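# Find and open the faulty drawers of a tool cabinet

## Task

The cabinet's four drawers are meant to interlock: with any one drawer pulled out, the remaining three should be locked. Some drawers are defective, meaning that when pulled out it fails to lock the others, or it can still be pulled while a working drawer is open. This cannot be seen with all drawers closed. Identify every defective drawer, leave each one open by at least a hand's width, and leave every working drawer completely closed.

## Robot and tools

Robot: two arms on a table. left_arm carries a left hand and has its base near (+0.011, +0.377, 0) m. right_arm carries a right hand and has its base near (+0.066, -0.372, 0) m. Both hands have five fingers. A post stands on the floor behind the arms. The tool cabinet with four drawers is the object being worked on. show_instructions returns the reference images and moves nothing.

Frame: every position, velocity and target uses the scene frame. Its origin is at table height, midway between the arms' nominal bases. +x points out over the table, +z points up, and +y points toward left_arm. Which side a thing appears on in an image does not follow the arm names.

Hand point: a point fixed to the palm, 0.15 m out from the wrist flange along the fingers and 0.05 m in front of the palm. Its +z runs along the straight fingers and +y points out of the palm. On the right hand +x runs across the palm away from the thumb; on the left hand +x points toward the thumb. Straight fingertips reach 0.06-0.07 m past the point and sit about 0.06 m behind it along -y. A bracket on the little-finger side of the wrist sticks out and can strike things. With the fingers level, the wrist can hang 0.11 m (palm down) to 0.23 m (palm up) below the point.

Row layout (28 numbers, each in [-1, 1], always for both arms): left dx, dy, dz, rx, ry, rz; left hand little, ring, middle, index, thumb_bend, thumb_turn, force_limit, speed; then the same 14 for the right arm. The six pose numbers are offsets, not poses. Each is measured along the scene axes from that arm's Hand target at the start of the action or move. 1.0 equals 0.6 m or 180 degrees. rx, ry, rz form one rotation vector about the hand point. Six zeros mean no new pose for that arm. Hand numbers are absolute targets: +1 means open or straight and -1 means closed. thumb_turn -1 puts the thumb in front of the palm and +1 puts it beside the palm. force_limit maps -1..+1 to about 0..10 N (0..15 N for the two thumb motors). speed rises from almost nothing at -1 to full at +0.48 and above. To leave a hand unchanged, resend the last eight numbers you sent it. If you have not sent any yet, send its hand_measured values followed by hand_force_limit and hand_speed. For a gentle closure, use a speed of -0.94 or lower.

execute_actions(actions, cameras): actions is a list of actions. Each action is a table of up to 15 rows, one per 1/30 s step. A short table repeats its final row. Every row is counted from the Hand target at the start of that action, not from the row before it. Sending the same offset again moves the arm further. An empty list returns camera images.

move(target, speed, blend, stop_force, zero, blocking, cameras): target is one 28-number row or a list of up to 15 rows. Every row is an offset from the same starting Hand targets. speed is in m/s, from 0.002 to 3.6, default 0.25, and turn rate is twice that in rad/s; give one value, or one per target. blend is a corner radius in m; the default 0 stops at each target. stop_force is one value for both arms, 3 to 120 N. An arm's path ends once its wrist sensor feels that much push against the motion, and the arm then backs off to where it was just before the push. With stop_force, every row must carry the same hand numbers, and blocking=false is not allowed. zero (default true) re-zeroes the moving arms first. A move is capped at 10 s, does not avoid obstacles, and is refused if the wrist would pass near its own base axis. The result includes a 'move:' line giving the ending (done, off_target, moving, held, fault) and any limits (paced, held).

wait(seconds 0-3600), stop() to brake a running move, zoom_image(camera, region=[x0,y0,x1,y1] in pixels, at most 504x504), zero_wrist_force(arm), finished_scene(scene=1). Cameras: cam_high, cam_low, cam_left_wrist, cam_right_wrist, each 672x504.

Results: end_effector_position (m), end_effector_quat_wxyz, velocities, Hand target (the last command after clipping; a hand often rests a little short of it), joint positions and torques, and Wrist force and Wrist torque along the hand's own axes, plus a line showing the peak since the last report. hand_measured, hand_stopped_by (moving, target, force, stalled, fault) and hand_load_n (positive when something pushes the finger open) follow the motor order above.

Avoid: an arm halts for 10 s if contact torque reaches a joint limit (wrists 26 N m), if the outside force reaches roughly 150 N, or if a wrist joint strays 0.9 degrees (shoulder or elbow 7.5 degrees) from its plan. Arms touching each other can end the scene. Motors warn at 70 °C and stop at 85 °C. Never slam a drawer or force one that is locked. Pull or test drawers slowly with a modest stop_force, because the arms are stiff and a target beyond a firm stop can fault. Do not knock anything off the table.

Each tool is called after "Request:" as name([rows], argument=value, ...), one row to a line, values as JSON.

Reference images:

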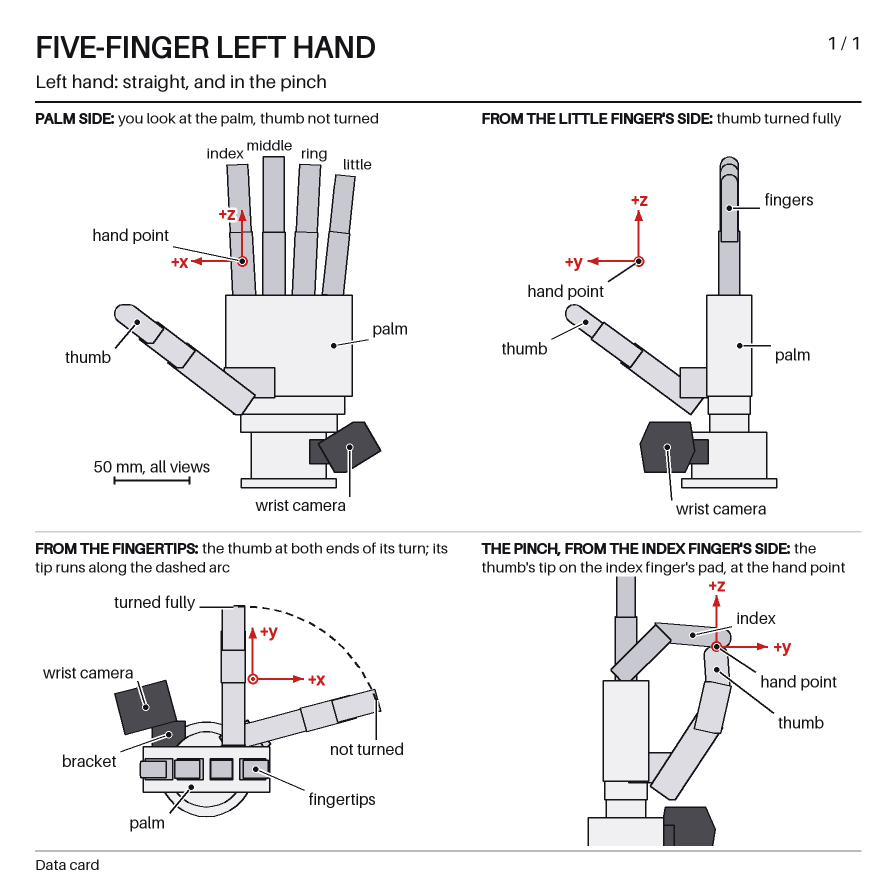

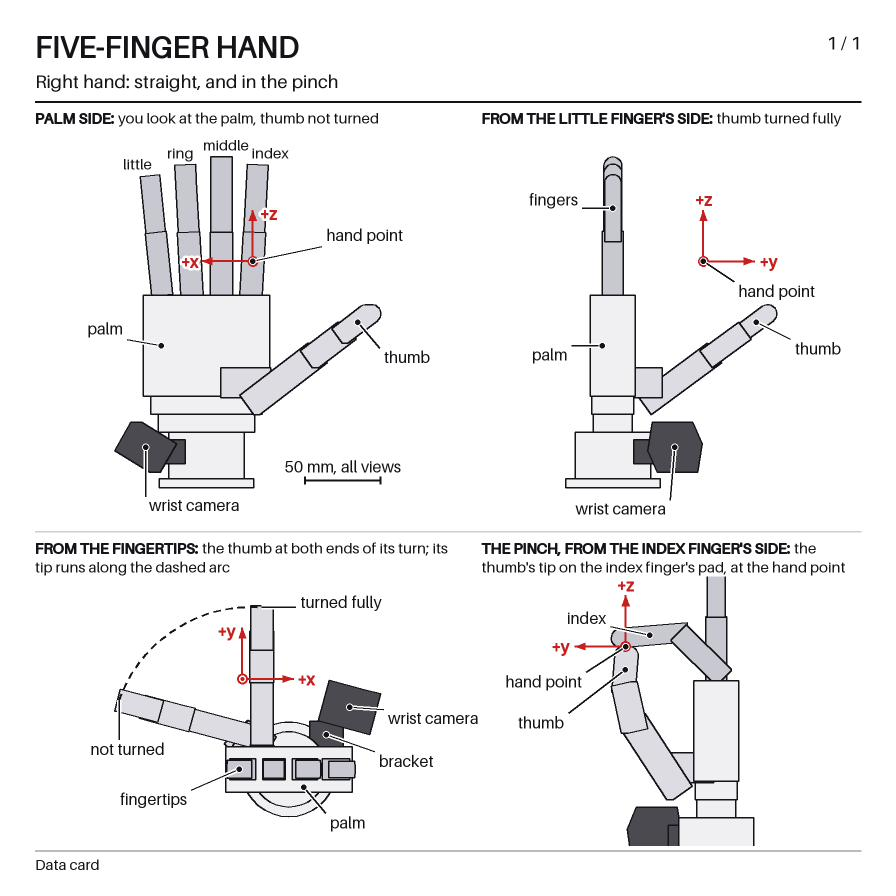

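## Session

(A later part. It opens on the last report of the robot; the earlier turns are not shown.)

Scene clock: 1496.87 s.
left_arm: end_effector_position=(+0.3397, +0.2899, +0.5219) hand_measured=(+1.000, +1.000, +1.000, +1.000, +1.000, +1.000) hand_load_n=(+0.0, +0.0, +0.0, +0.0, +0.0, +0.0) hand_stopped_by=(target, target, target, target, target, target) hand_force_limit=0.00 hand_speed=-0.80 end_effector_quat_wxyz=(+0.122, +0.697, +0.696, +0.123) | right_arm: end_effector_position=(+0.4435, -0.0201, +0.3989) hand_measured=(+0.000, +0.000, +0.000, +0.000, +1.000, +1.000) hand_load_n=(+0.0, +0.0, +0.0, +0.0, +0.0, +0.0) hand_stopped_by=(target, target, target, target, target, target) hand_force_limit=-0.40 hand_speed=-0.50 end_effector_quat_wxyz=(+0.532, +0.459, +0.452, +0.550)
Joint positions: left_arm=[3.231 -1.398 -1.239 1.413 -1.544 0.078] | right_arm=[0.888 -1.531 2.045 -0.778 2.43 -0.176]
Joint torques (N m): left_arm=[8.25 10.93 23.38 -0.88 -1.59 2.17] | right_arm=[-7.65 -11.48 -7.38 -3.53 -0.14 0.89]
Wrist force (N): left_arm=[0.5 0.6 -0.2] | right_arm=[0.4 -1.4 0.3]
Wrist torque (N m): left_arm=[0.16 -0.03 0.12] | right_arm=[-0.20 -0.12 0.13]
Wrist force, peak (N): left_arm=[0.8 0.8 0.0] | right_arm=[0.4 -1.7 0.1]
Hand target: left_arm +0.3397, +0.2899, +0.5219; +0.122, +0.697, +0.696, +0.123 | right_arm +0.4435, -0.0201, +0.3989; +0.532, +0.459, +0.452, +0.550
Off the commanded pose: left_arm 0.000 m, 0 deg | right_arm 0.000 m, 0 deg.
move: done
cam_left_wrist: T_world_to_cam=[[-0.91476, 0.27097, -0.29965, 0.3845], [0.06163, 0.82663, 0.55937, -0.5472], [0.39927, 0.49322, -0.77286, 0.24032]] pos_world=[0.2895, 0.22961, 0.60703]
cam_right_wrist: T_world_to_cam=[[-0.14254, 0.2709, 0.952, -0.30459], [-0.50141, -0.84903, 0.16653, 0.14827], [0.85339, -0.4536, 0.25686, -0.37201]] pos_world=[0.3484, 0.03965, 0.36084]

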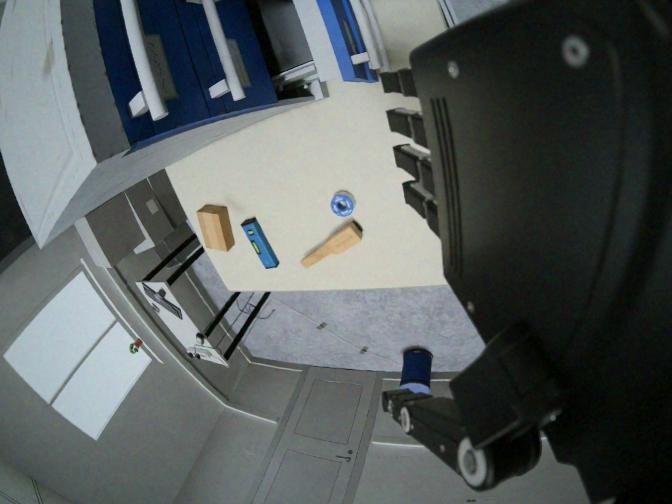

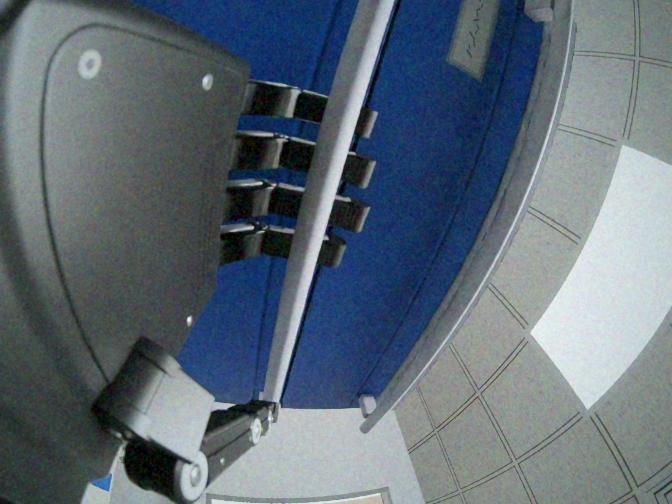

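Request:
move([
  [0,0,0,0,0,0,1,1,1,1,1,1,0,-0.8,-0.045,0,0,0,0,0,0,0,0,0,1,1,-0.4,-0.5],
  [0,0,0,0,0,0,1,1,1,1,1,1,0,-0.8,-0.209,0,0,0,0,0,0,0,0,0,1,1,-0.4,-0.5],
], speed=[0.012,0.03], blend=0.005, stop_force=40, cameras=["cam_high","cam_left_wrist","cam_right_wrist"])

Scene clock: 1508.80 s.
left_arm: end_effector_position=(+0.3397, +0.2899, +0.5219) hand_measured=(+1.000, +1.000, +1.000, +1.000, +1.000, +1.000) hand_load_n=(+0.0, +0.0, +0.0, +0.0, +0.0, +0.0) hand_stopped_by=(target, target, target, target, target, target) hand_force_limit=0.00 hand_speed=-0.80 end_effector_quat_wxyz=(+0.122, +0.697, +0.696, +0.123) | right_arm: end_effector_position=(+0.3181, -0.0201, +0.3989) hand_measured=(+0.000, +0.000, +0.000, +0.000, +1.000, +1.000) hand_load_n=(+2.0, +2.0, +0.0, +0.0, +0.0, +0.0) hand_stopped_by=(target, target, target, target, target, target) hand_force_limit=-0.40 hand_speed=-0.50 end_effector_quat_wxyz=(+0.532, +0.459, +0.452, +0.550)
Joint positions: left_arm=[3.231 -1.398 -1.239 1.413 -1.544 0.078] | right_arm=[1.178 -1.619 2.147 -0.942 2.705 -0.354]
Joint torques (N m): left_arm=[7.63 19.43 23.55 -2.4 -1.58 2.17] | right_arm=[-9.81 -7.3 -30.59 0.86 -2.42 1.46]
Wrist force (N): left_arm=[0.7 0.6 -0.1] | right_arm=[-1.9 -1.1 4.9]
Wrist torque (N m): left_arm=[0.16 -0.05 0.12] | right_arm=[-0.08 -0.20 0.01]
Wrist force, peak (N): left_arm=[1.0 0.7 -0.3] | right_arm=[2.3 -3.2 29.4]
Hand target: left_arm +0.3397, +0.2899, +0.5219; +0.122, +0.697, +0.696, +0.123 | right_arm +0.3181, -0.0201, +0.3989; +0.532, +0.459, +0.452, +0.550
Off the commanded pose: left_arm 0.000 m, 0 deg | right_arm 0.000 m, 0 deg.
move: done
cam_left_wrist: T_world_to_cam=[[-0.91476, 0.27097, -0.29965, 0.3845], [0.06163, 0.82663, 0.55937, -0.5472], [0.39927, 0.49322, -0.77286, 0.24032]] pos_world=[0.2895, 0.22961, 0.60703]
cam_right_wrist: T_world_to_cam=[[-0.14254, 0.2709, 0.952, -0.32247], [-0.50141, -0.84903, 0.16653, 0.08539], [0.85339, -0.4536, 0.25686, -0.265]] pos_world=[0.223, 0.03965, 0.36084]

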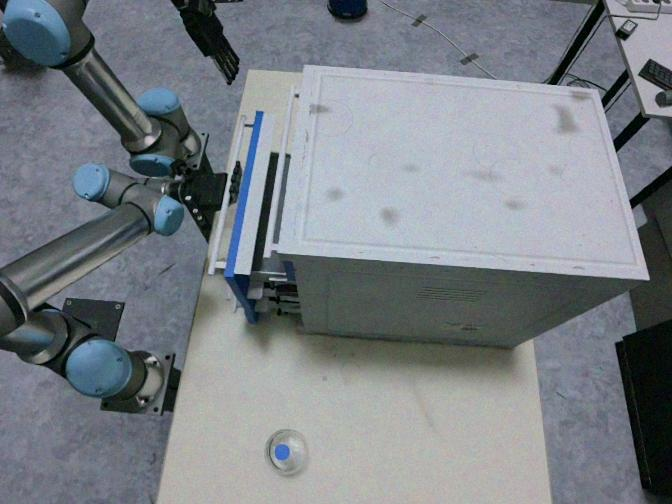

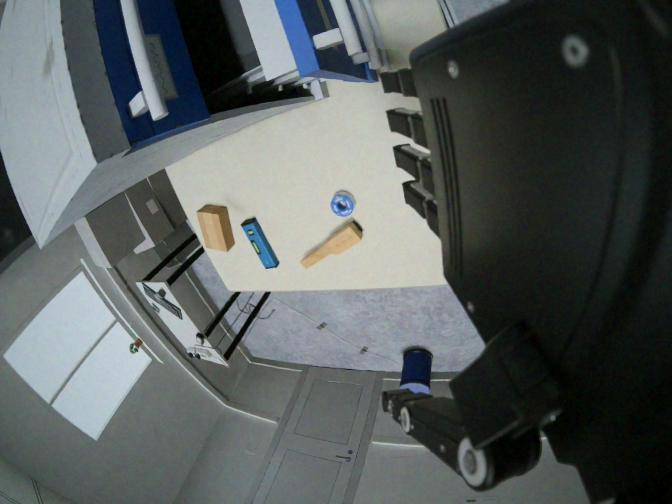

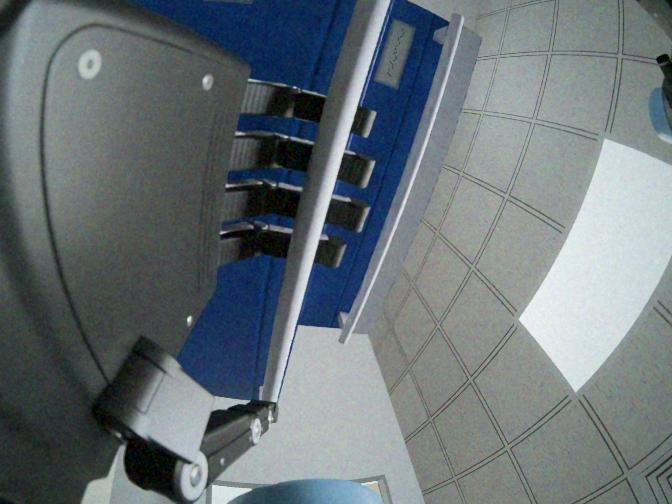

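Request:
move([
  [0,0,0,0,0,0,1,1,1,1,1,1,0,-0.8,0.006,0,0,0,0,0,0,0,0,0,1,1,-0.4,-0.5],
  [0,0,0,0,0,0,1,1,1,1,1,1,0,-0.8,0.006,0,-0.078,0,0,0,0,0,0,0,1,1,-0.4,-0.5],
  [0,0,0,0,0,0,1,1,1,1,1,1,0,-0.8,-0.08,0,-0.08,0,0,0,0,0,0,0,1,1,-0.4,-0.5],
  [0,0,0,0,0,0,1,1,1,1,1,1,0,-0.8,-0.08,0,0.2685,0,0,0,0,0,0,0,1,1,-0.4,-0.5],
  [0,0,0,0,0,0,1,1,1,1,1,1,0,-0.8,-0.0635,0,0.2685,-0.5,0,0,0,0,0,0,1,1,-0.4,-0.5],
  [0,0,0,0,0,0,1,1,1,1,1,1,0,-0.8,-0.03,0,0.2185,-0.995,0,0,0,0,0,0,1,1,-0.4,-0.5],
], speed=[0.03,0.06,0.1,0.15,0.3,0.3], blend=[0,0.005,0.005,0.02,0.02,0], cameras=["cam_high","cam_left_wrist","cam_right_wrist"])

Scene clock: 1544.13 s.
left_arm: end_effector_position=(+0.3397, +0.2899, +0.5219) hand_measured=(+1.000, +1.000, +1.000, +1.000, +1.000, +1.000) hand_load_n=(+0.0, +0.0, +0.0, +0.0, +0.0, +0.0) hand_stopped_by=(target, target, target, target, target, target) hand_force_limit=0.00 hand_speed=-0.80 end_effector_quat_wxyz=(+0.122, +0.697, +0.696, +0.123) | right_arm: end_effector_position=(+0.3000, -0.0200, +0.5300) hand_measured=(+0.000, +0.000, +0.000, +0.000, +1.000, +1.000) hand_load_n=(-0.5, +0.5, +0.0, +0.0, +0.0, -0.5) hand_stopped_by=(target, target, target, target, target, target) hand_force_limit=-0.40 hand_speed=-0.50 end_effector_quat_wxyz=(-0.464, +0.528, -0.553, +0.447)
Joint positions: left_arm=[3.231 -1.398 -1.239 1.413 -1.544 0.078] | right_arm=[1.153 -1.66 1.304 0.76 2.694 -2.732]
Joint torques (N m): left_arm=[7.28 19.23 23.39 -2.54 -1.6 2.1] | right_arm=[-12.32 -21.44 -6.5 -1.1 -0.8 -0.7]
Wrist force (N): left_arm=[0.6 0.6 -0.1] | right_arm=[-0.8 0.6 -0.2]
Wrist torque (N m): left_arm=[0.16 -0.03 0.12] | right_arm=[0.62 0.18 0.05]
Wrist force, peak (N): left_arm=[0.7 0.8 -0.4] | right_arm=[-2.0 -1.2 5.2]
Hand target: left_arm +0.3397, +0.2899, +0.5219; +0.122, +0.697, +0.696, +0.123 | right_arm +0.3001, -0.0201, +0.5300; -0.463, +0.528, -0.553, +0.447
Off the commanded pose: left_arm 0.000 m, 0 deg | right_arm 0.000 m, 0 deg.
move: done
cam_left_wrist: T_world_to_cam=[[-0.91476, 0.27097, -0.29965, 0.3845], [0.06163, 0.82663, 0.55937, -0.5472], [0.39927, 0.49322, -0.77286, 0.24032]] pos_world=[0.2895, 0.22961, 0.60703]
cam_right_wrist: T_world_to_cam=[[-0.14245, -0.25572, -0.9562, 0.55097], [-0.50149, 0.85152, -0.15301, 0.25799], [0.85335, 0.45773, -0.24954, 0.00337]] pos_world=[0.205, -0.08034, 0.56716]

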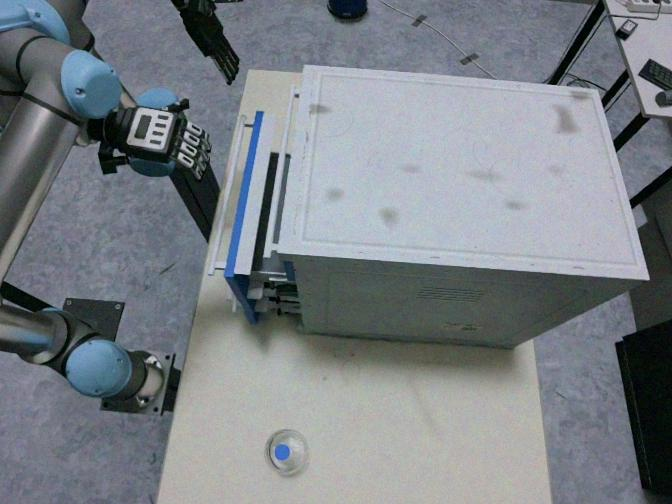

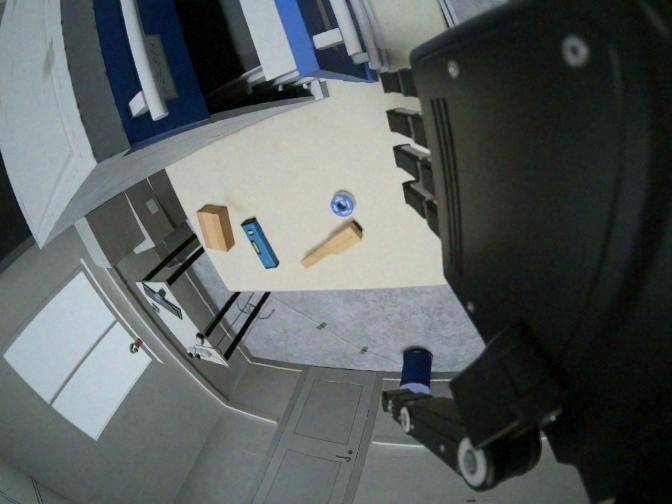

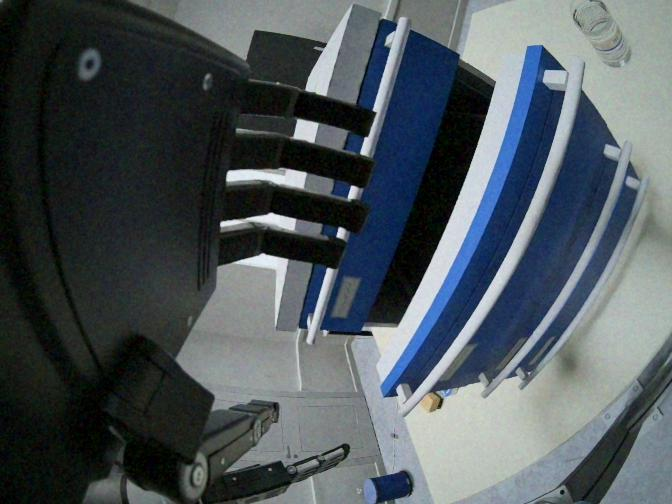

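Request:
move([
  [0,0,0,0,0,0,1,1,1,1,1,1,0,-0.8,0.2365,0,-0.025,-0.005,0,0,0,0,0,0,1,1,-0.4,-0.5],
  [0,0,0,0,0,0,1,1,1,1,1,1,0,-0.8,0.2365,0,-0.1,-0.005,0,0,0,0,0,0,1,1,-0.4,-0.5],
], speed=[0.07,0.02], stop_force=8, cameras=["cam_high","cam_right_wrist"])

Scene clock: 1554.40 s.
left_arm: end_effector_position=(+0.3397, +0.2899, +0.5219) hand_measured=(+1.000, +1.000, +1.000, +1.000, +1.000, +1.000) hand_load_n=(+0.0, +0.0, +0.0, +0.0, +0.0, +0.0) hand_stopped_by=(target, target, target, target, target, target) hand_force_limit=0.00 hand_speed=-0.80 end_effector_quat_wxyz=(+0.122, +0.697, +0.696, +0.123) | right_arm: end_effector_position=(+0.4420, -0.0201, +0.4700) hand_measured=(+0.000, +0.000, +0.000, +0.000, +1.000, +1.000) hand_load_n=(+0.0, +0.0, +0.0, +0.0, +0.0, -0.5) hand_stopped_by=(target, target, target, target, target, target) hand_force_limit=-0.40 hand_speed=-0.50 end_effector_quat_wxyz=(-0.459, +0.532, -0.550, +0.452)
Joint positions: left_arm=[3.231 -1.398 -1.239 1.413 -1.544 0.078] | right_arm=[0.775 -1.656 1.445 0.45 2.336 -2.95]
Joint torques (N m): left_arm=[7.85 19.91 22.98 -2.52 -1.71 2.13] | right_arm=[10.87 -8.02 -31.81 1.85 -0.21 -1.27]
Wrist force (N): left_arm=[0.7 0.4 -0.1] | right_arm=[-0.9 0.6 -0.3]
Wrist torque (N m): left_arm=[0.13 -0.06 0.13] | right_arm=[0.61 0.19 0.11]
Wrist force, peak (N): left_arm=[0.8 0.8 -0.2] | right_arm=[-0.9 0.7 -1.0]
Hand target: left_arm +0.3397, +0.2899, +0.5219; +0.122, +0.697, +0.696, +0.123 | right_arm +0.4420, -0.0201, +0.4700; -0.459, +0.532, -0.550, +0.452
Off the commanded pose: left_arm 0.000 m, 0 deg | right_arm 0.000 m, 0 deg.
move: done
cam_right_wrist: T_world_to_cam=[[-0.14246, -0.27086, -0.95202, 0.51148], [-0.5014, 0.84904, -0.16653, 0.32634], [0.85341, 0.45361, -0.25676, -0.12937]] pos_world=[0.3469, -0.07985, 0.50806]

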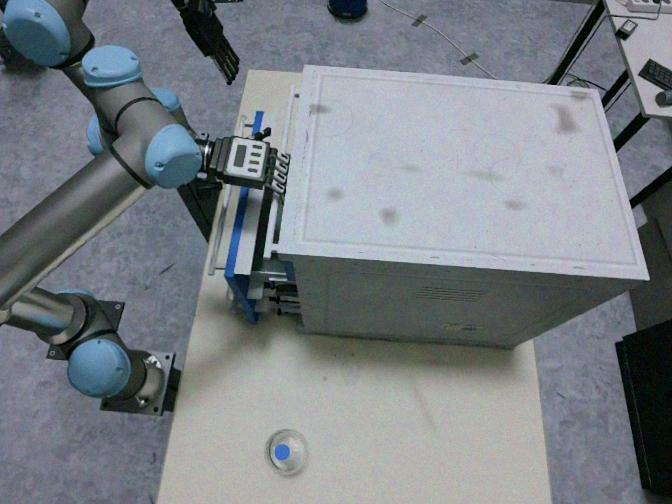

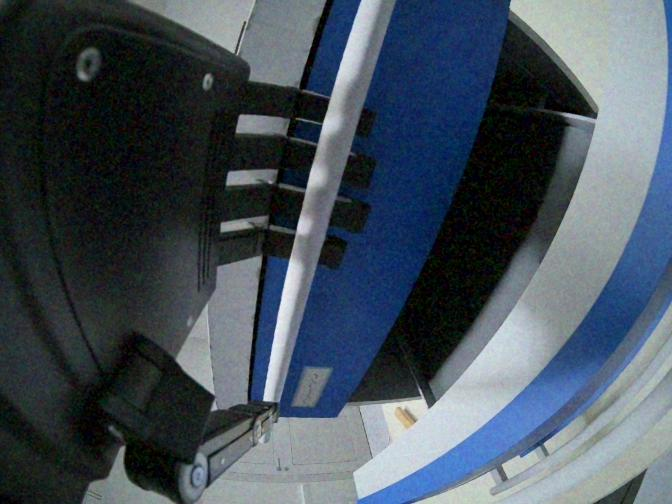

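Request:
move([
  [0,0,0,0,0,0,1,1,1,1,1,1,0,-0.8,-0.06,0,0,0,0,0,0,0,0,0,1,1,-0.4,-0.5],
], speed=0.01, stop_force=38, cameras=["cam_high","cam_right_wrist"])

Scene clock: 1564.53 s.
left_arm: end_effector_position=(+0.3397, +0.2899, +0.5219) hand_measured=(+1.000, +1.000, +1.000, +1.000, +1.000, +1.000) hand_load_n=(+0.0, +0.0, +0.0, +0.0, +0.0, +0.5) hand_stopped_by=(target, target, target, target, target, target) hand_force_limit=0.00 hand_speed=-0.80 end_effector_quat_wxyz=(+0.122, +0.697, +0.696, +0.123) | right_arm: end_effector_position=(+0.4060, -0.0201, +0.4700) hand_measured=(+0.000, +0.000, +0.000, +0.000, +1.000, +1.000) hand_load_n=(+3.5, +4.0, +1.0, +0.5, +0.0, +0.0) hand_stopped_by=(target, target, target, target, target, target) hand_force_limit=-0.40 hand_speed=-0.50 end_effector_quat_wxyz=(-0.459, +0.532, -0.550, +0.452)
Joint positions: left_arm=[3.231 -1.398 -1.239 1.413 -1.544 0.078] | right_arm=[0.858 -1.684 1.471 0.473 2.416 -2.92]
Joint torques (N m): left_arm=[7.2 19.25 22.9 -2.47 -1.66 2.02] | right_arm=[-8.74 -9.97 -25.37 -1.47 -0.73 -1.52]
Wrist force (N): left_arm=[0.5 0.6 0.1] | right_arm=[-1.8 1.5 12.4]
Wrist torque (N m): left_arm=[0.14 -0.02 0.11] | right_arm=[0.12 -0.40 0.07]
Wrist force, peak (N): left_arm=[0.8 0.9 -0.2] | right_arm=[-2.9 3.3 28.3]
Hand target: left_arm +0.3397, +0.2899, +0.5219; +0.122, +0.697, +0.696, +0.123 | right_arm +0.4060, -0.0201, +0.4700; -0.459, +0.532, -0.550, +0.452
Off the commanded pose: left_arm 0.000 m, 0 deg | right_arm 0.000 m, 0 deg.
move: done
cam_right_wrist: T_world_to_cam=[[-0.14254, -0.2709, -0.952, 0.50636], [-0.50141, 0.84903, -0.16653, 0.30829], [0.85339, 0.4536, -0.25686, -0.0986]] pos_world=[0.3109, -0.07985, 0.50806]

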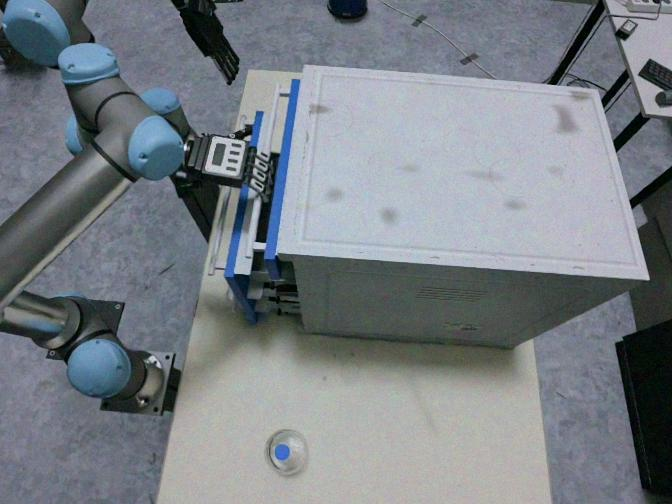

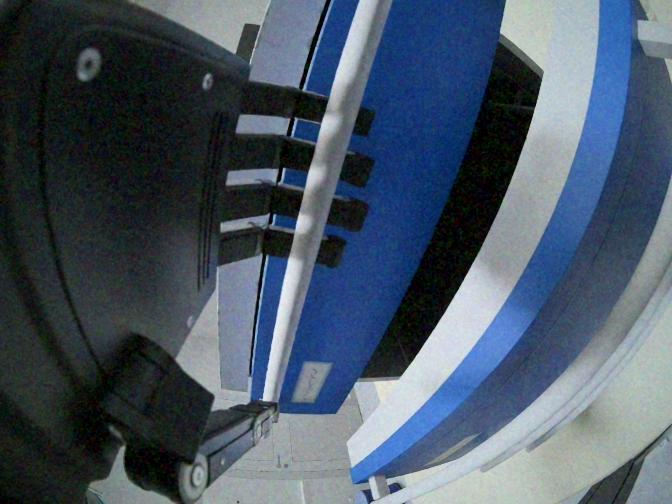

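Request:
move(target=[0,0,0,0,0,0,1,1,1,1,1,1,0,-0.8,0.009,0,0,0,0,0,0,0,0,0,1,1,-0.4,-0.5], speed=0.03)

Request:
move(target=[0,0,0,0,0,0,1,1,1,1,1,1,0,-0.8,0.07,0,0,0,0,0,0,0,0,0,1,1,-0.4,-0.5], speed=0.01, stop_force=38, cameras=["cam_left_wrist","cam_right_wrist"])

Scene clock: 1649.50 s.
left_arm: end_effector_position=(+0.3397, +0.2899, +0.5219) hand_measured=(+1.000, +1.000, +1.000, +1.000, +1.000, +1.000) hand_load_n=(+0.0, +0.0, +0.0, +0.5, +0.0, +0.0) hand_stopped_by=(target, target, target, target, target, target) hand_force_limit=0.00 hand_speed=-0.80 end_effector_quat_wxyz=(+0.122, +0.697, +0.696, +0.123) | right_arm: end_effector_position=(+0.4115, -0.0200, +0.4701) hand_measured=(+0.000, +0.000, +0.000, +0.000, +1.000, +1.000) hand_load_n=(+0.0, +0.0, +0.0, +0.0, +0.0, +0.0) hand_stopped_by=(target, target, target, target, target, target) hand_force_limit=-0.40 hand_speed=-0.50 end_effector_quat_wxyz=(-0.459, +0.532, -0.550, +0.452)
Joint positions: left_arm=[3.231 -1.398 -1.239 1.413 -1.544 0.078] | right_arm=[0.844 -1.68 1.467 0.468 2.404 -2.925]
Joint torques (N m): left_arm=[7.28 18.77 23.54 -2.53 -1.61 2.03] | right_arm=[13.42 -22.96 -16.86 1.31 1.96 1.15]
Wrist force (N): left_arm=[0.6 0.7 -0.1] | right_arm=[-0.2 0.6 -0.4]
Wrist torque (N m): left_arm=[0.18 -0.04 0.12] | right_arm=[0.59 0.05 0.22]
Wrist force, peak (N): left_arm=[0.8 0.7 -0.1] | right_arm=[-2.2 1.6 12.6]
Hand target: left_arm +0.3397, +0.2899, +0.5219; +0.122, +0.697, +0.696, +0.123 | right_arm +0.4114, -0.0201, +0.4700; -0.459, +0.532, -0.550, +0.452
Off the commanded pose: left_arm 0.000 m, 0 deg | right_arm 0.000 m, 0 deg.
move: done

Scene clock: 1653.87 s.
left_arm: end_effector_position=(+0.3397, +0.2899, +0.5219) hand_measured=(+1.000, +1.000, +1.000, +1.000, +1.000, +1.000) hand_load_n=(+0.0, +0.0, +0.0, +0.0, +0.0, +0.5) hand_stopped_by=(target, target, target, target, target, target) hand_force_limit=0.00 hand_speed=-0.80 end_effector_quat_wxyz=(+0.122, +0.697, +0.696, +0.123) | right_arm: end_effector_position=(+0.4446, -0.0201, +0.4700) hand_measured=(+0.000, +0.000, +0.000, +0.000, +1.000, +1.000) hand_load_n=(-1.0, -4.5, -3.5, -7.5, +0.0, +0.0) hand_stopped_by=(target, target, target, target, target, target) hand_force_limit=-0.40 hand_speed=-0.50 end_effector_quat_wxyz=(-0.459, +0.532, -0.550, +0.452)
Joint positions: left_arm=[3.231 -1.398 -1.239 1.413 -1.544 0.078] | right_arm=[0.769 -1.654 1.443 0.448 2.331 -2.951]
Joint torques (N m): left_arm=[7.95 19.04 23.09 -2.58 -1.5 1.95] | right_arm=[1.5 -11.53 -4.96 -3.08 1.92 1.51]
Wrist force (N): left_arm=[0.5 0.5 -0.2] | right_arm=[0.7 -3.8 -39.3]
Wrist torque (N m): left_arm=[0.15 -0.03 0.11] | right_arm=[1.82 0.87 0.12]
Wrist force, peak (N): left_arm=[0.7 0.8 -0.2] | right_arm=[-1.0 -1.1 -56.7]
Hand target: left_arm +0.3397, +0.2899, +0.5219; +0.122, +0.697, +0.696, +0.123 | right_arm +0.4446, -0.0201, +0.4700; -0.459, +0.532, -0.550, +0.452 (not the last commanded pose)
Off the commanded pose: left_arm 0.000 m, 0 deg | right_arm 0.009 m, 0 deg.
move: contact (right_arm)
cam_left_wrist: T_world_to_cam=[[-0.91476, 0.27097, -0.29965, 0.3845], [0.06163, 0.82663, 0.55937, -0.5472], [0.39927, 0.49322, -0.77286, 0.24032]] pos_world=[0.2895, 0.22961, 0.60703]
cam_right_wrist: T_world_to_cam=[[-0.14254, -0.2709, -0.952, 0.51187], [-0.50141, 0.84903, -0.16653, 0.32769], [0.85339, 0.4536, -0.25686, -0.13162]] pos_world=[0.3496, -0.07985, 0.50806]

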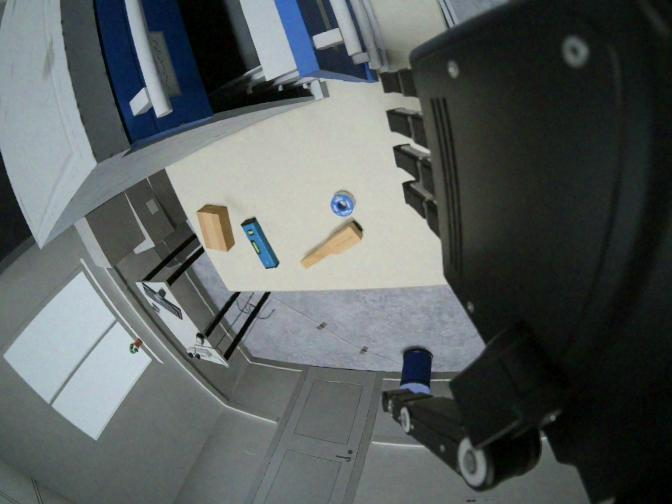

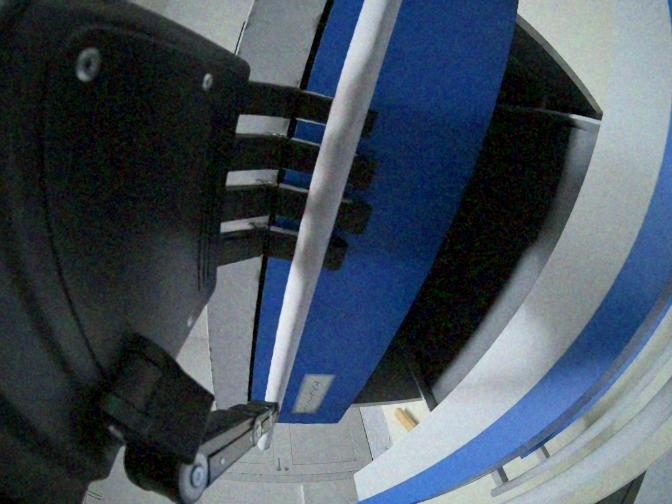

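Request:
move([
  [0,0,0,0,0,0,1,1,1,1,1,1,0,-0.8,-0.0045,0,0,0,0,0,0,0,0,0,1,1,-0.4,-0.5],
  [0,0,0,0,0,0,1,1,1,1,1,1,0,-0.8,-0.0045,0,0.077,0,0,0,0,0,0,0,1,1,-0.4,-0.5],
  [0,0,0,0,0,0,1,1,1,1,1,1,0,-0.8,-0.125,0,0.077,0,0,0,-1,-1,-1,-1,1,1,-0.4,-0.4],
  [0,0,0,0,0,0,1,1,1,1,1,1,0,-0.8,-0.11,0,-0.05,0,0,0,-1,-1,-1,-1,1,1,-0.4,-0.4],
], speed=[0.03,0.06,0.15,0.1], blend=[0,0.01,0,0])

Request:
move([
  [0,0,0,0,0,0,1,1,1,1,1,1,0,-0.8,0.08,0,0,0,0,0,-1,-1,-1,-1,1,1,-0.4,-0.4],
  [0,0,0,0,0,0,1,1,1,1,1,1,0,-0.8,0.12,0,0,0,0,0,-1,-1,-1,-1,1,1,-0.4,-0.4],
], speed=[0.05,0.01], stop_force=38, cameras=["cam_high","cam_left_wrist","cam_right_wrist"])

Scene clock: 1673.30 s.
left_arm: end_effector_position=(+0.3397, +0.2899, +0.5219) hand_measured=(+1.000, +1.000, +1.000, +1.000, +1.000, +1.000) hand_load_n=(+0.0, +0.0, +0.0, +0.0, +0.0, +0.0) hand_stopped_by=(target, target, target, target, target, target) hand_force_limit=0.00 hand_speed=-0.80 end_effector_quat_wxyz=(+0.122, +0.697, +0.696, +0.123) | right_arm: end_effector_position=(+0.3787, -0.0202, +0.4401) hand_measured=(-1.000, -1.000, -1.000, -1.000, +1.000, +1.000) hand_load_n=(+0.0, +0.0, +0.0, +0.0, +0.0, +0.0) hand_stopped_by=(target, target, target, target, target, target) hand_force_limit=-0.40 hand_speed=-0.40 end_effector_quat_wxyz=(-0.459, +0.532, -0.550, +0.452)
Joint positions: left_arm=[3.231 -1.398 -1.239 1.413 -1.544 0.078] | right_arm=[0.927 -1.71 1.572 0.419 2.483 -2.891]
Joint torques (N m): left_arm=[7.65 18.83 22.83 -2.5 -1.67 2.07] | right_arm=[11.05 -6.66 -28.12 1.49 1.18 -0.07]
Wrist force (N): left_arm=[0.6 0.4 -0.2] | right_arm=[-0.1 -0.4 -0.5]
Wrist torque (N m): left_arm=[0.14 -0.04 0.12] | right_arm=[0.40 0.04 0.20]
Wrist force, peak (N): left_arm=[0.9 0.8 -0.1] | right_arm=[0.8 -3.8 -39.5]
Hand target: left_arm +0.3397, +0.2899, +0.5219; +0.122, +0.697, +0.696, +0.123 | right_arm +0.3786, -0.0201, +0.4400; -0.459, +0.532, -0.550, +0.452
Off the commanded pose: left_arm 0.000 m, 0 deg | right_arm 0.000 m, 0 deg.
move: done

Scene clock: 1676.33 s.
left_arm: end_effector_position=(+0.3397, +0.2899, +0.5219) hand_measured=(+1.000, +1.000, +1.000, +1.000, +1.000, +1.000) hand_load_n=(+0.0, -0.5, +0.0, +0.0, +0.0, +0.0) hand_stopped_by=(target, target, target, target, target, target) hand_force_limit=0.00 hand_speed=-0.80 end_effector_quat_wxyz=(+0.122, +0.697, +0.696, +0.123) | right_arm: end_effector_position=(+0.4362, -0.0201, +0.4400) hand_measured=(-1.000, -1.000, -1.000, -1.000, +1.000, +1.000) hand_load_n=(+0.0, -0.5, -1.0, -5.5, +0.0, -0.5) hand_stopped_by=(target, target, target, target, target, target) hand_force_limit=-0.40 hand_speed=-0.40 end_effector_quat_wxyz=(-0.459, +0.532, -0.550, +0.452)
Joint positions: left_arm=[3.231 -1.398 -1.239 1.413 -1.544 0.078] | right_arm=[0.788 -1.674 1.538 0.377 2.349 -2.945]
Joint torques (N m): left_arm=[8.02 19.24 22.44 -2.58 -1.55 2] | right_arm=[2.28 -13.87 -7.37 -0.71 1.94 1.44]
Wrist force (N): left_arm=[0.5 0.3 -0.2] | right_arm=[1.7 -1.5 -35.3]
Wrist torque (N m): left_arm=[0.12 -0.02 0.12] | right_arm=[2.02 0.71 0.27]
Wrist force, peak (N): left_arm=[0.9 0.7 0.0] | right_arm=[0.0 -0.4 -46.3]
Hand target: left_arm +0.3397, +0.2899, +0.5219; +0.122, +0.697, +0.696, +0.123 | right_arm +0.4362, -0.0201, +0.4400; -0.459, +0.532, -0.550, +0.452 (not the last commanded pose)
Off the commanded pose: left_arm 0.000 m, 0 deg | right_arm 0.014 m, 0 deg.
move: contact (right_arm); path passed 1 of 2 targets
cam_left_wrist: T_world_to_cam=[[-0.91476, 0.27097, -0.29965, 0.3845], [0.06163, 0.82663, 0.55937, -0.5472], [0.39927, 0.49322, -0.77286, 0.24032]] pos_world=[0.2895, 0.22961, 0.60703]
cam_right_wrist: T_world_to_cam=[[-0.14261, -0.27097, -0.95197, 0.48212], [-0.50143, 0.84902, -0.16655, 0.3185], [0.85337, 0.45359, -0.25695, -0.13211]] pos_world=[0.3412, -0.07985, 0.47806]

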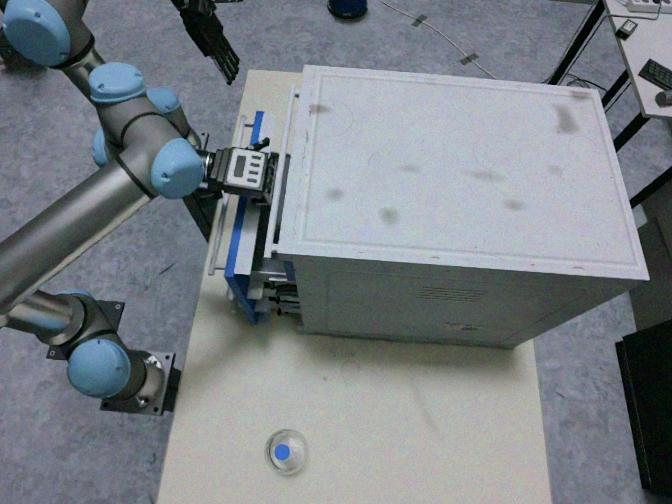

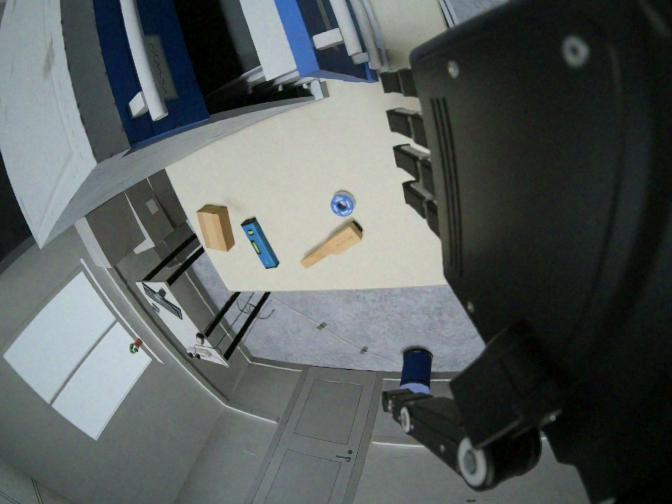

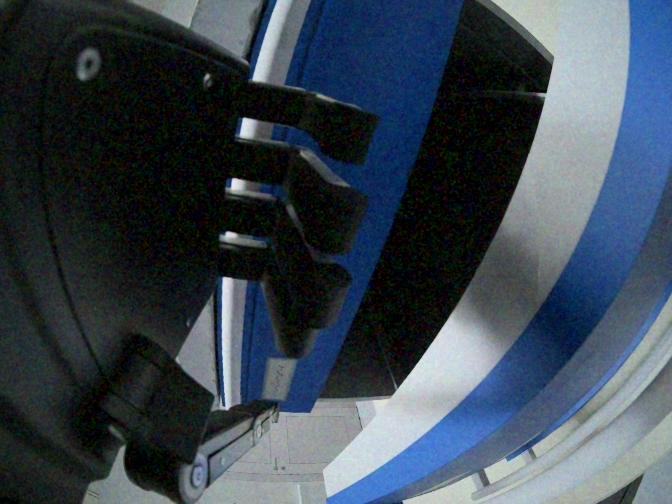

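Request:
move([
  [0,0,0,0,0,0,1,1,1,1,1,1,0,-0.8,-0.26,0,0,0,0,0,-1,-1,-1,-1,1,1,-0.4,-0.4],
  [0,0,0,0,0,0,1,1,1,1,1,1,0,-0.8,-0.26,0,-0.158,0,0,0,-1,-1,-1,-1,1,1,-0.4,-0.4],
  [0,0,0,0,0,0,1,1,1,1,1,1,0,-0.8,-0.215,0,-0.158,0,0,0,-1,-1,-1,-1,1,1,-0.4,-0.4],
  [0,0,0,0,0,0,1,1,1,1,1,1,0,-0.8,-0.107,0,-0.158,0,0,0,-1,-1,-1,-1,1,1,-0.4,-0.4],
], speed=[0.15,0.12,0.04,0.03], blend=[0.01,0.01,0,0], cameras=["cam_high","cam_left_wrist","cam_right_wrist"])

Scene clock: 1693.23 s.
left_arm: end_effector_position=(+0.3397, +0.2899, +0.5219) hand_measured=(+1.000, +1.000, +1.000, +1.000, +1.000, +1.000) hand_load_n=(+0.0, +0.0, +0.0, +0.0, -0.5, +0.0) hand_stopped_by=(target, target, target, target, target, target) hand_force_limit=0.00 hand_speed=-0.80 end_effector_quat_wxyz=(+0.122, +0.697, +0.696, +0.123) | right_arm: end_effector_position=(+0.3722, -0.0201, +0.3452) hand_measured=(-1.000, -1.000, -1.000, -1.000, +1.000, +1.000) hand_load_n=(+0.0, +0.0, +0.0, -2.5, +0.0, +0.0) hand_stopped_by=(target, target, target, target, target, target) hand_force_limit=-0.40 hand_speed=-0.40 end_effector_quat_wxyz=(-0.459, +0.532, -0.550, +0.452) end_effector_velocity=(-0.001, +0.000, +0.002) end_effector_angular_velocity=(+0.003, -0.002, -0.002)
Joint positions: left_arm=[3.231 -1.398 -1.239 1.413 -1.544 0.078] | right_arm=[0.944 -1.716 1.82 0.184 2.5 -2.883]
Joint velocities: left_arm=[within noise] | right_arm=[0.003 0 -0.003 0.001 0.005 0.003]
Joint torques (N m): left_arm=[7.57 19.12 22.69 -2.56 -1.42 2.04] | right_arm=[8.65 -13.61 -24.66 1.22 2.87 1.44]
Wrist force (N): left_arm=[0.7 0.6 -0.1] | right_arm=[-0.7 3.3 -7.4]
Wrist torque (N m): left_arm=[0.16 -0.06 0.13] | right_arm=[0.80 0.16 0.21]
Wrist force, peak (N): left_arm=[0.7 0.8 -0.4] | right_arm=[-0.2 -1.4 -40.8]
Hand target: left_arm +0.3397, +0.2899, +0.5219; +0.122, +0.697, +0.696, +0.123 | right_arm +0.3720, -0.0201, +0.3452; -0.459, +0.532, -0.550, +0.452
Off the commanded pose: left_arm 0.000 m, 0 deg | right_arm 0.000 m, 0 deg.
move: done
cam_left_wrist: T_world_to_cam=[[-0.91476, 0.27097, -0.29965, 0.3845], [0.06163, 0.82663, 0.55937, -0.5472], [0.39927, 0.49322, -0.77286, 0.24032]] pos_world=[0.2895, 0.22961, 0.60703]
cam_right_wrist: T_world_to_cam=[[-0.14243, -0.27093, -0.952, 0.38273], [-0.50129, 0.84908, -0.16664, 0.27049], [0.85347, 0.45349, -0.25675, -0.10192]] pos_world=[0.2771, -0.07975, 0.38326]

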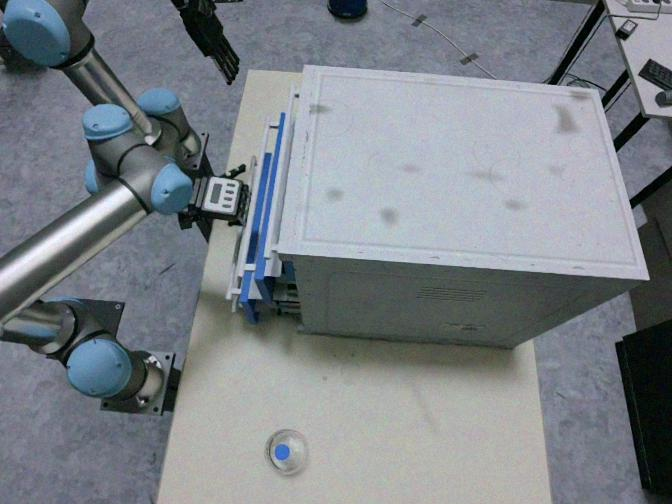

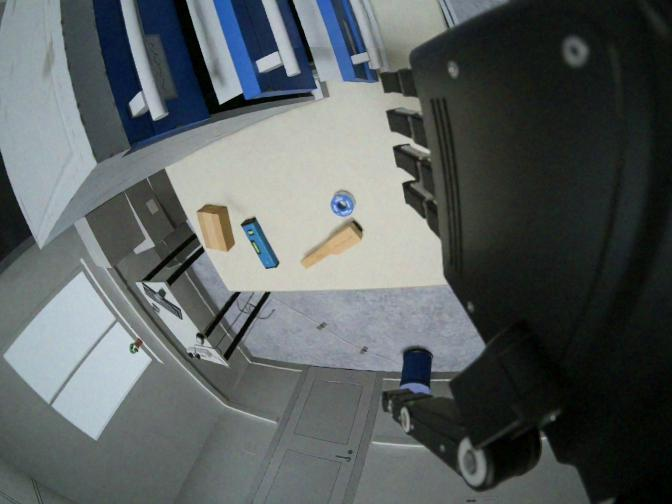

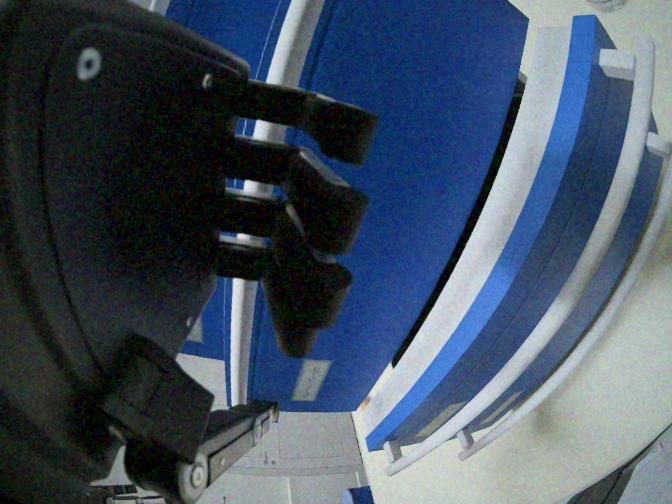

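Request:
move([
  [0,0,0,0,0,0,1,1,1,1,1,1,0,-0.8,-0.145,0,0,0,0,0,-1,-1,-1,-1,1,1,-0.4,-0.4],
  [0,0,0,0,0,0,1,1,1,1,1,1,0,-0.8,-0.145,0,-0.2953,0,0,0,-1,-1,-1,-1,1,1,-0.4,-0.4],
], speed=[0.15,0.15], blend=[0.01,0], cameras=["cam_right_wrist"])

Request:
move([
  [0,0,0,0,0,0,1,1,1,1,1,1,0,-0.8,0.04,0,0,0,0,0,-1,-1,-1,-1,1,1,-0.4,-0.4],
  [0,0,0,0,0,0,1,1,1,1,1,1,0,-0.8,0.225,0,0,0,0,0,-1,-1,-1,-1,1,1,-0.4,-0.4],
  [0,0,0,0,0,0,1,1,1,1,1,1,0,-0.8,0.275,0,0,0,0,0,-1,-1,-1,-1,1,1,-0.4,-0.4],
], speed=[0.02,0.03,0.01], blend=[0.003,0.005,0], stop_force=40, cameras=["cam_high","cam_left_wrist","cam_right_wrist"])

Scene clock: 1707.53 s.
left_arm: end_effector_position=(+0.3397, +0.2899, +0.5219) hand_measured=(+1.000, +1.000, +1.000, +1.000, +1.000, +1.000) hand_load_n=(+0.0, +0.0, +0.5, +0.0, +0.0, +0.0) hand_stopped_by=(target, target, target, target, target, target) hand_force_limit=0.00 hand_speed=-0.80 end_effector_quat_wxyz=(+0.122, +0.697, +0.696, +0.123) | right_arm: end_effector_position=(+0.2850, -0.0201, +0.1680) hand_measured=(-1.000, -1.000, -1.000, -1.000, +1.000, +1.000) hand_load_n=(+0.0, +0.0, +0.0, +0.0, +0.0, +0.0) hand_stopped_by=(target, target, target, target, target, target) hand_force_limit=-0.40 hand_speed=-0.40 end_effector_quat_wxyz=(-0.459, +0.532, -0.550, +0.452)
Joint positions: left_arm=[3.231 -1.398 -1.239 1.413 -1.544 0.078] | right_arm=[1.203 -1.53 2.151 -0.168 2.742 -2.695]
Joint torques (N m): left_arm=[7.64 18.78 22.51 -2.57 -1.53 1.9] | right_arm=[-10.14 -17.83 -26.58 1.04 -0.91 1.45]
Wrist force (N): left_arm=[0.5 0.3 0.0] | right_arm=[-0.3 -0.7 -0.1]
Wrist torque (N m): left_arm=[0.10 -0.02 0.12] | right_arm=[0.34 0.08 0.18]
Wrist force, peak (N): left_arm=[0.7 1.0 0.0] | right_arm=[-0.8 3.4 -6.6]
Hand target: left_arm +0.3397, +0.2899, +0.5219; +0.122, +0.697, +0.696, +0.123 | right_arm +0.2850, -0.0201, +0.1680; -0.459, +0.532, -0.550, +0.452
Off the commanded pose: left_arm 0.000 m, 0 deg | right_arm 0.000 m, 0 deg.
move: done
cam_right_wrist: T_world_to_cam=[[-0.14255, -0.27127, -0.95189, 0.20156], [-0.50153, 0.84891, -0.16682, 0.1974], [0.85332, 0.45362, -0.25707, -0.07285]] pos_world=[0.1899, -0.07985, 0.20606]

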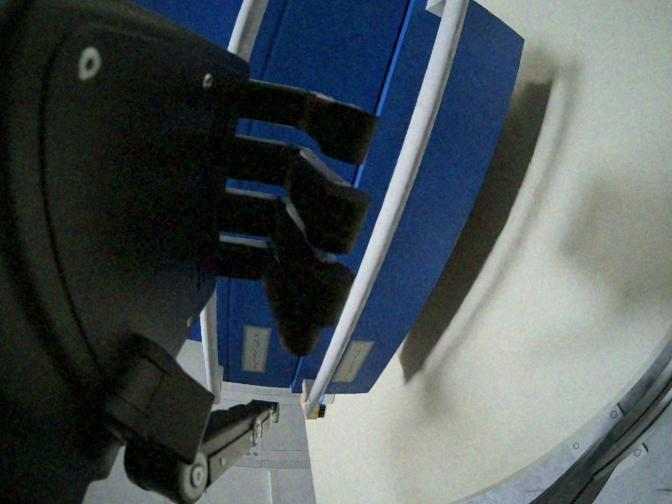

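Scene clock: 1710.10 s.
left_arm: end_effector_position=(+0.3397, +0.2899, +0.5219) hand_measured=(+1.000, +1.000, +1.000, +1.000, +1.000, +1.000) hand_load_n=(+0.0, +0.0, +0.0, +0.0, +0.0, +0.0) hand_stopped_by=(target, target, target, target, target, target) hand_force_limit=0.00 hand_speed=-0.80 end_effector_quat_wxyz=(+0.122, +0.697, +0.696, +0.123) | right_arm: end_effector_position=(+0.3203, -0.0201, +0.1680) hand_measured=(-1.000, -1.000, -1.000, -1.000, +1.000, +1.000) hand_load_n=(+0.0, +0.0, +0.0, +0.0, +0.0, +0.0) hand_stopped_by=(target, target, target, target, target, target) hand_force_limit=-0.40 hand_speed=-0.40 end_effector_quat_wxyz=(-0.459, +0.532, -0.550, +0.452)
Joint positions: left_arm=[3.231 -1.398 -1.239 1.413 -1.544 0.078] | right_arm=[1.093 -1.555 2.165 -0.248 2.641 -2.795]
Joint torques (N m): left_arm=[7.7 19.09 22.67 -2.47 -1.49 1.91] | right_arm=[-9.35 -6.98 -27.83 -1.08 -0.88 -1.58]
Wrist force (N): left_arm=[0.6 0.5 -0.2] | right_arm=[-0.2 -0.4 -0.1]
Wrist torque (N m): left_arm=[0.14 -0.03 0.12] | right_arm=[0.35 0.02 0.06]
Wrist force, peak (N): left_arm=[0.9 0.6 -0.1] | right_arm=[-0.4 4.6 -35.7]
Hand target: left_arm +0.3397, +0.2899, +0.5219; +0.122, +0.697, +0.696, +0.123 | right_arm +0.3203, -0.0201, +0.1680; -0.459, +0.532, -0.550, +0.452 (not the last commanded pose)
Off the commanded pose: left_arm 0.000 m, 0 deg | right_arm 0.130 m, 0 deg.
move: contact (right_arm); path passed 1 of 3 targets
cam_left_wrist: T_world_to_cam=[[-0.91476, 0.27097, -0.29965, 0.3845], [0.06163, 0.82663, 0.55937, -0.5472], [0.39927, 0.49322, -0.77286, 0.24032]] pos_world=[0.2895, 0.22961, 0.60703]
cam_right_wrist: T_world_to_cam=[[-0.14268, -0.27123, -0.95188, 0.20673], [-0.50153, 0.84893, -0.16672, 0.21515], [0.85329, 0.45361, -0.25716, -0.10301]] pos_world=[0.2253, -0.07985, 0.20616]

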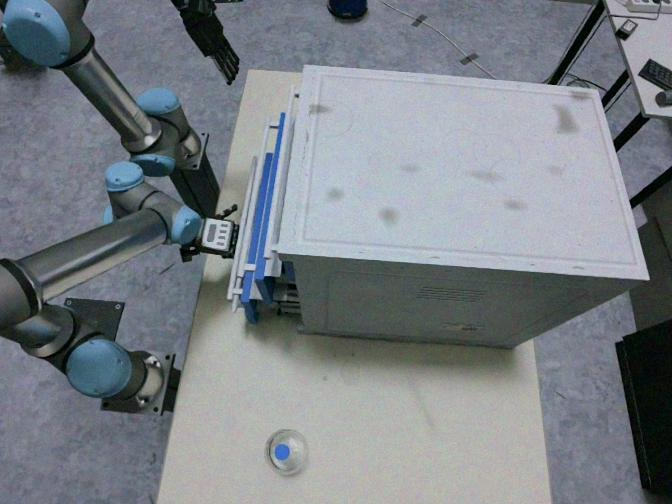

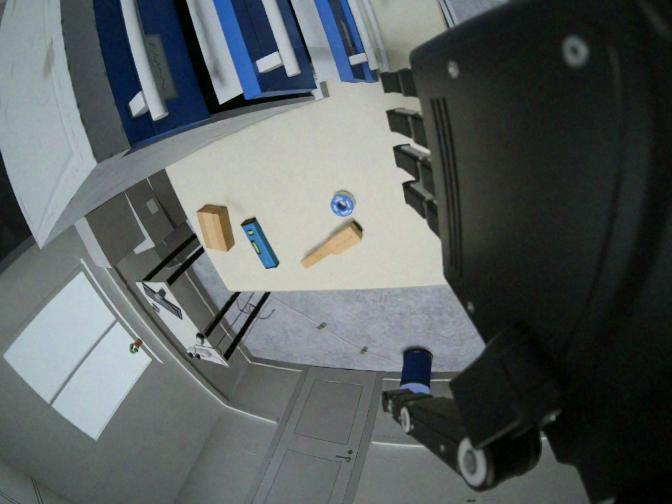

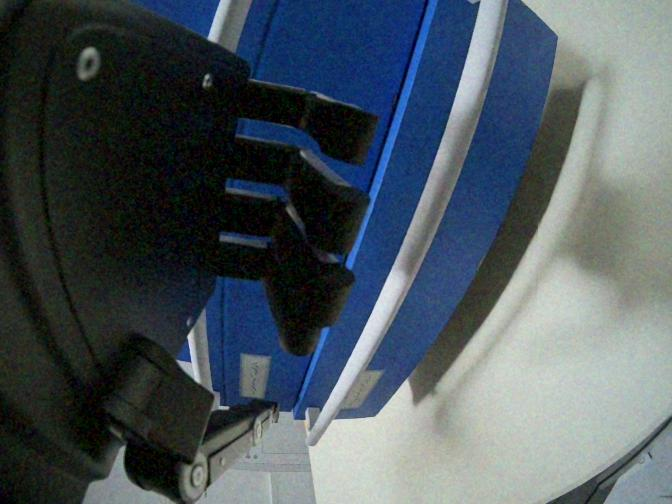

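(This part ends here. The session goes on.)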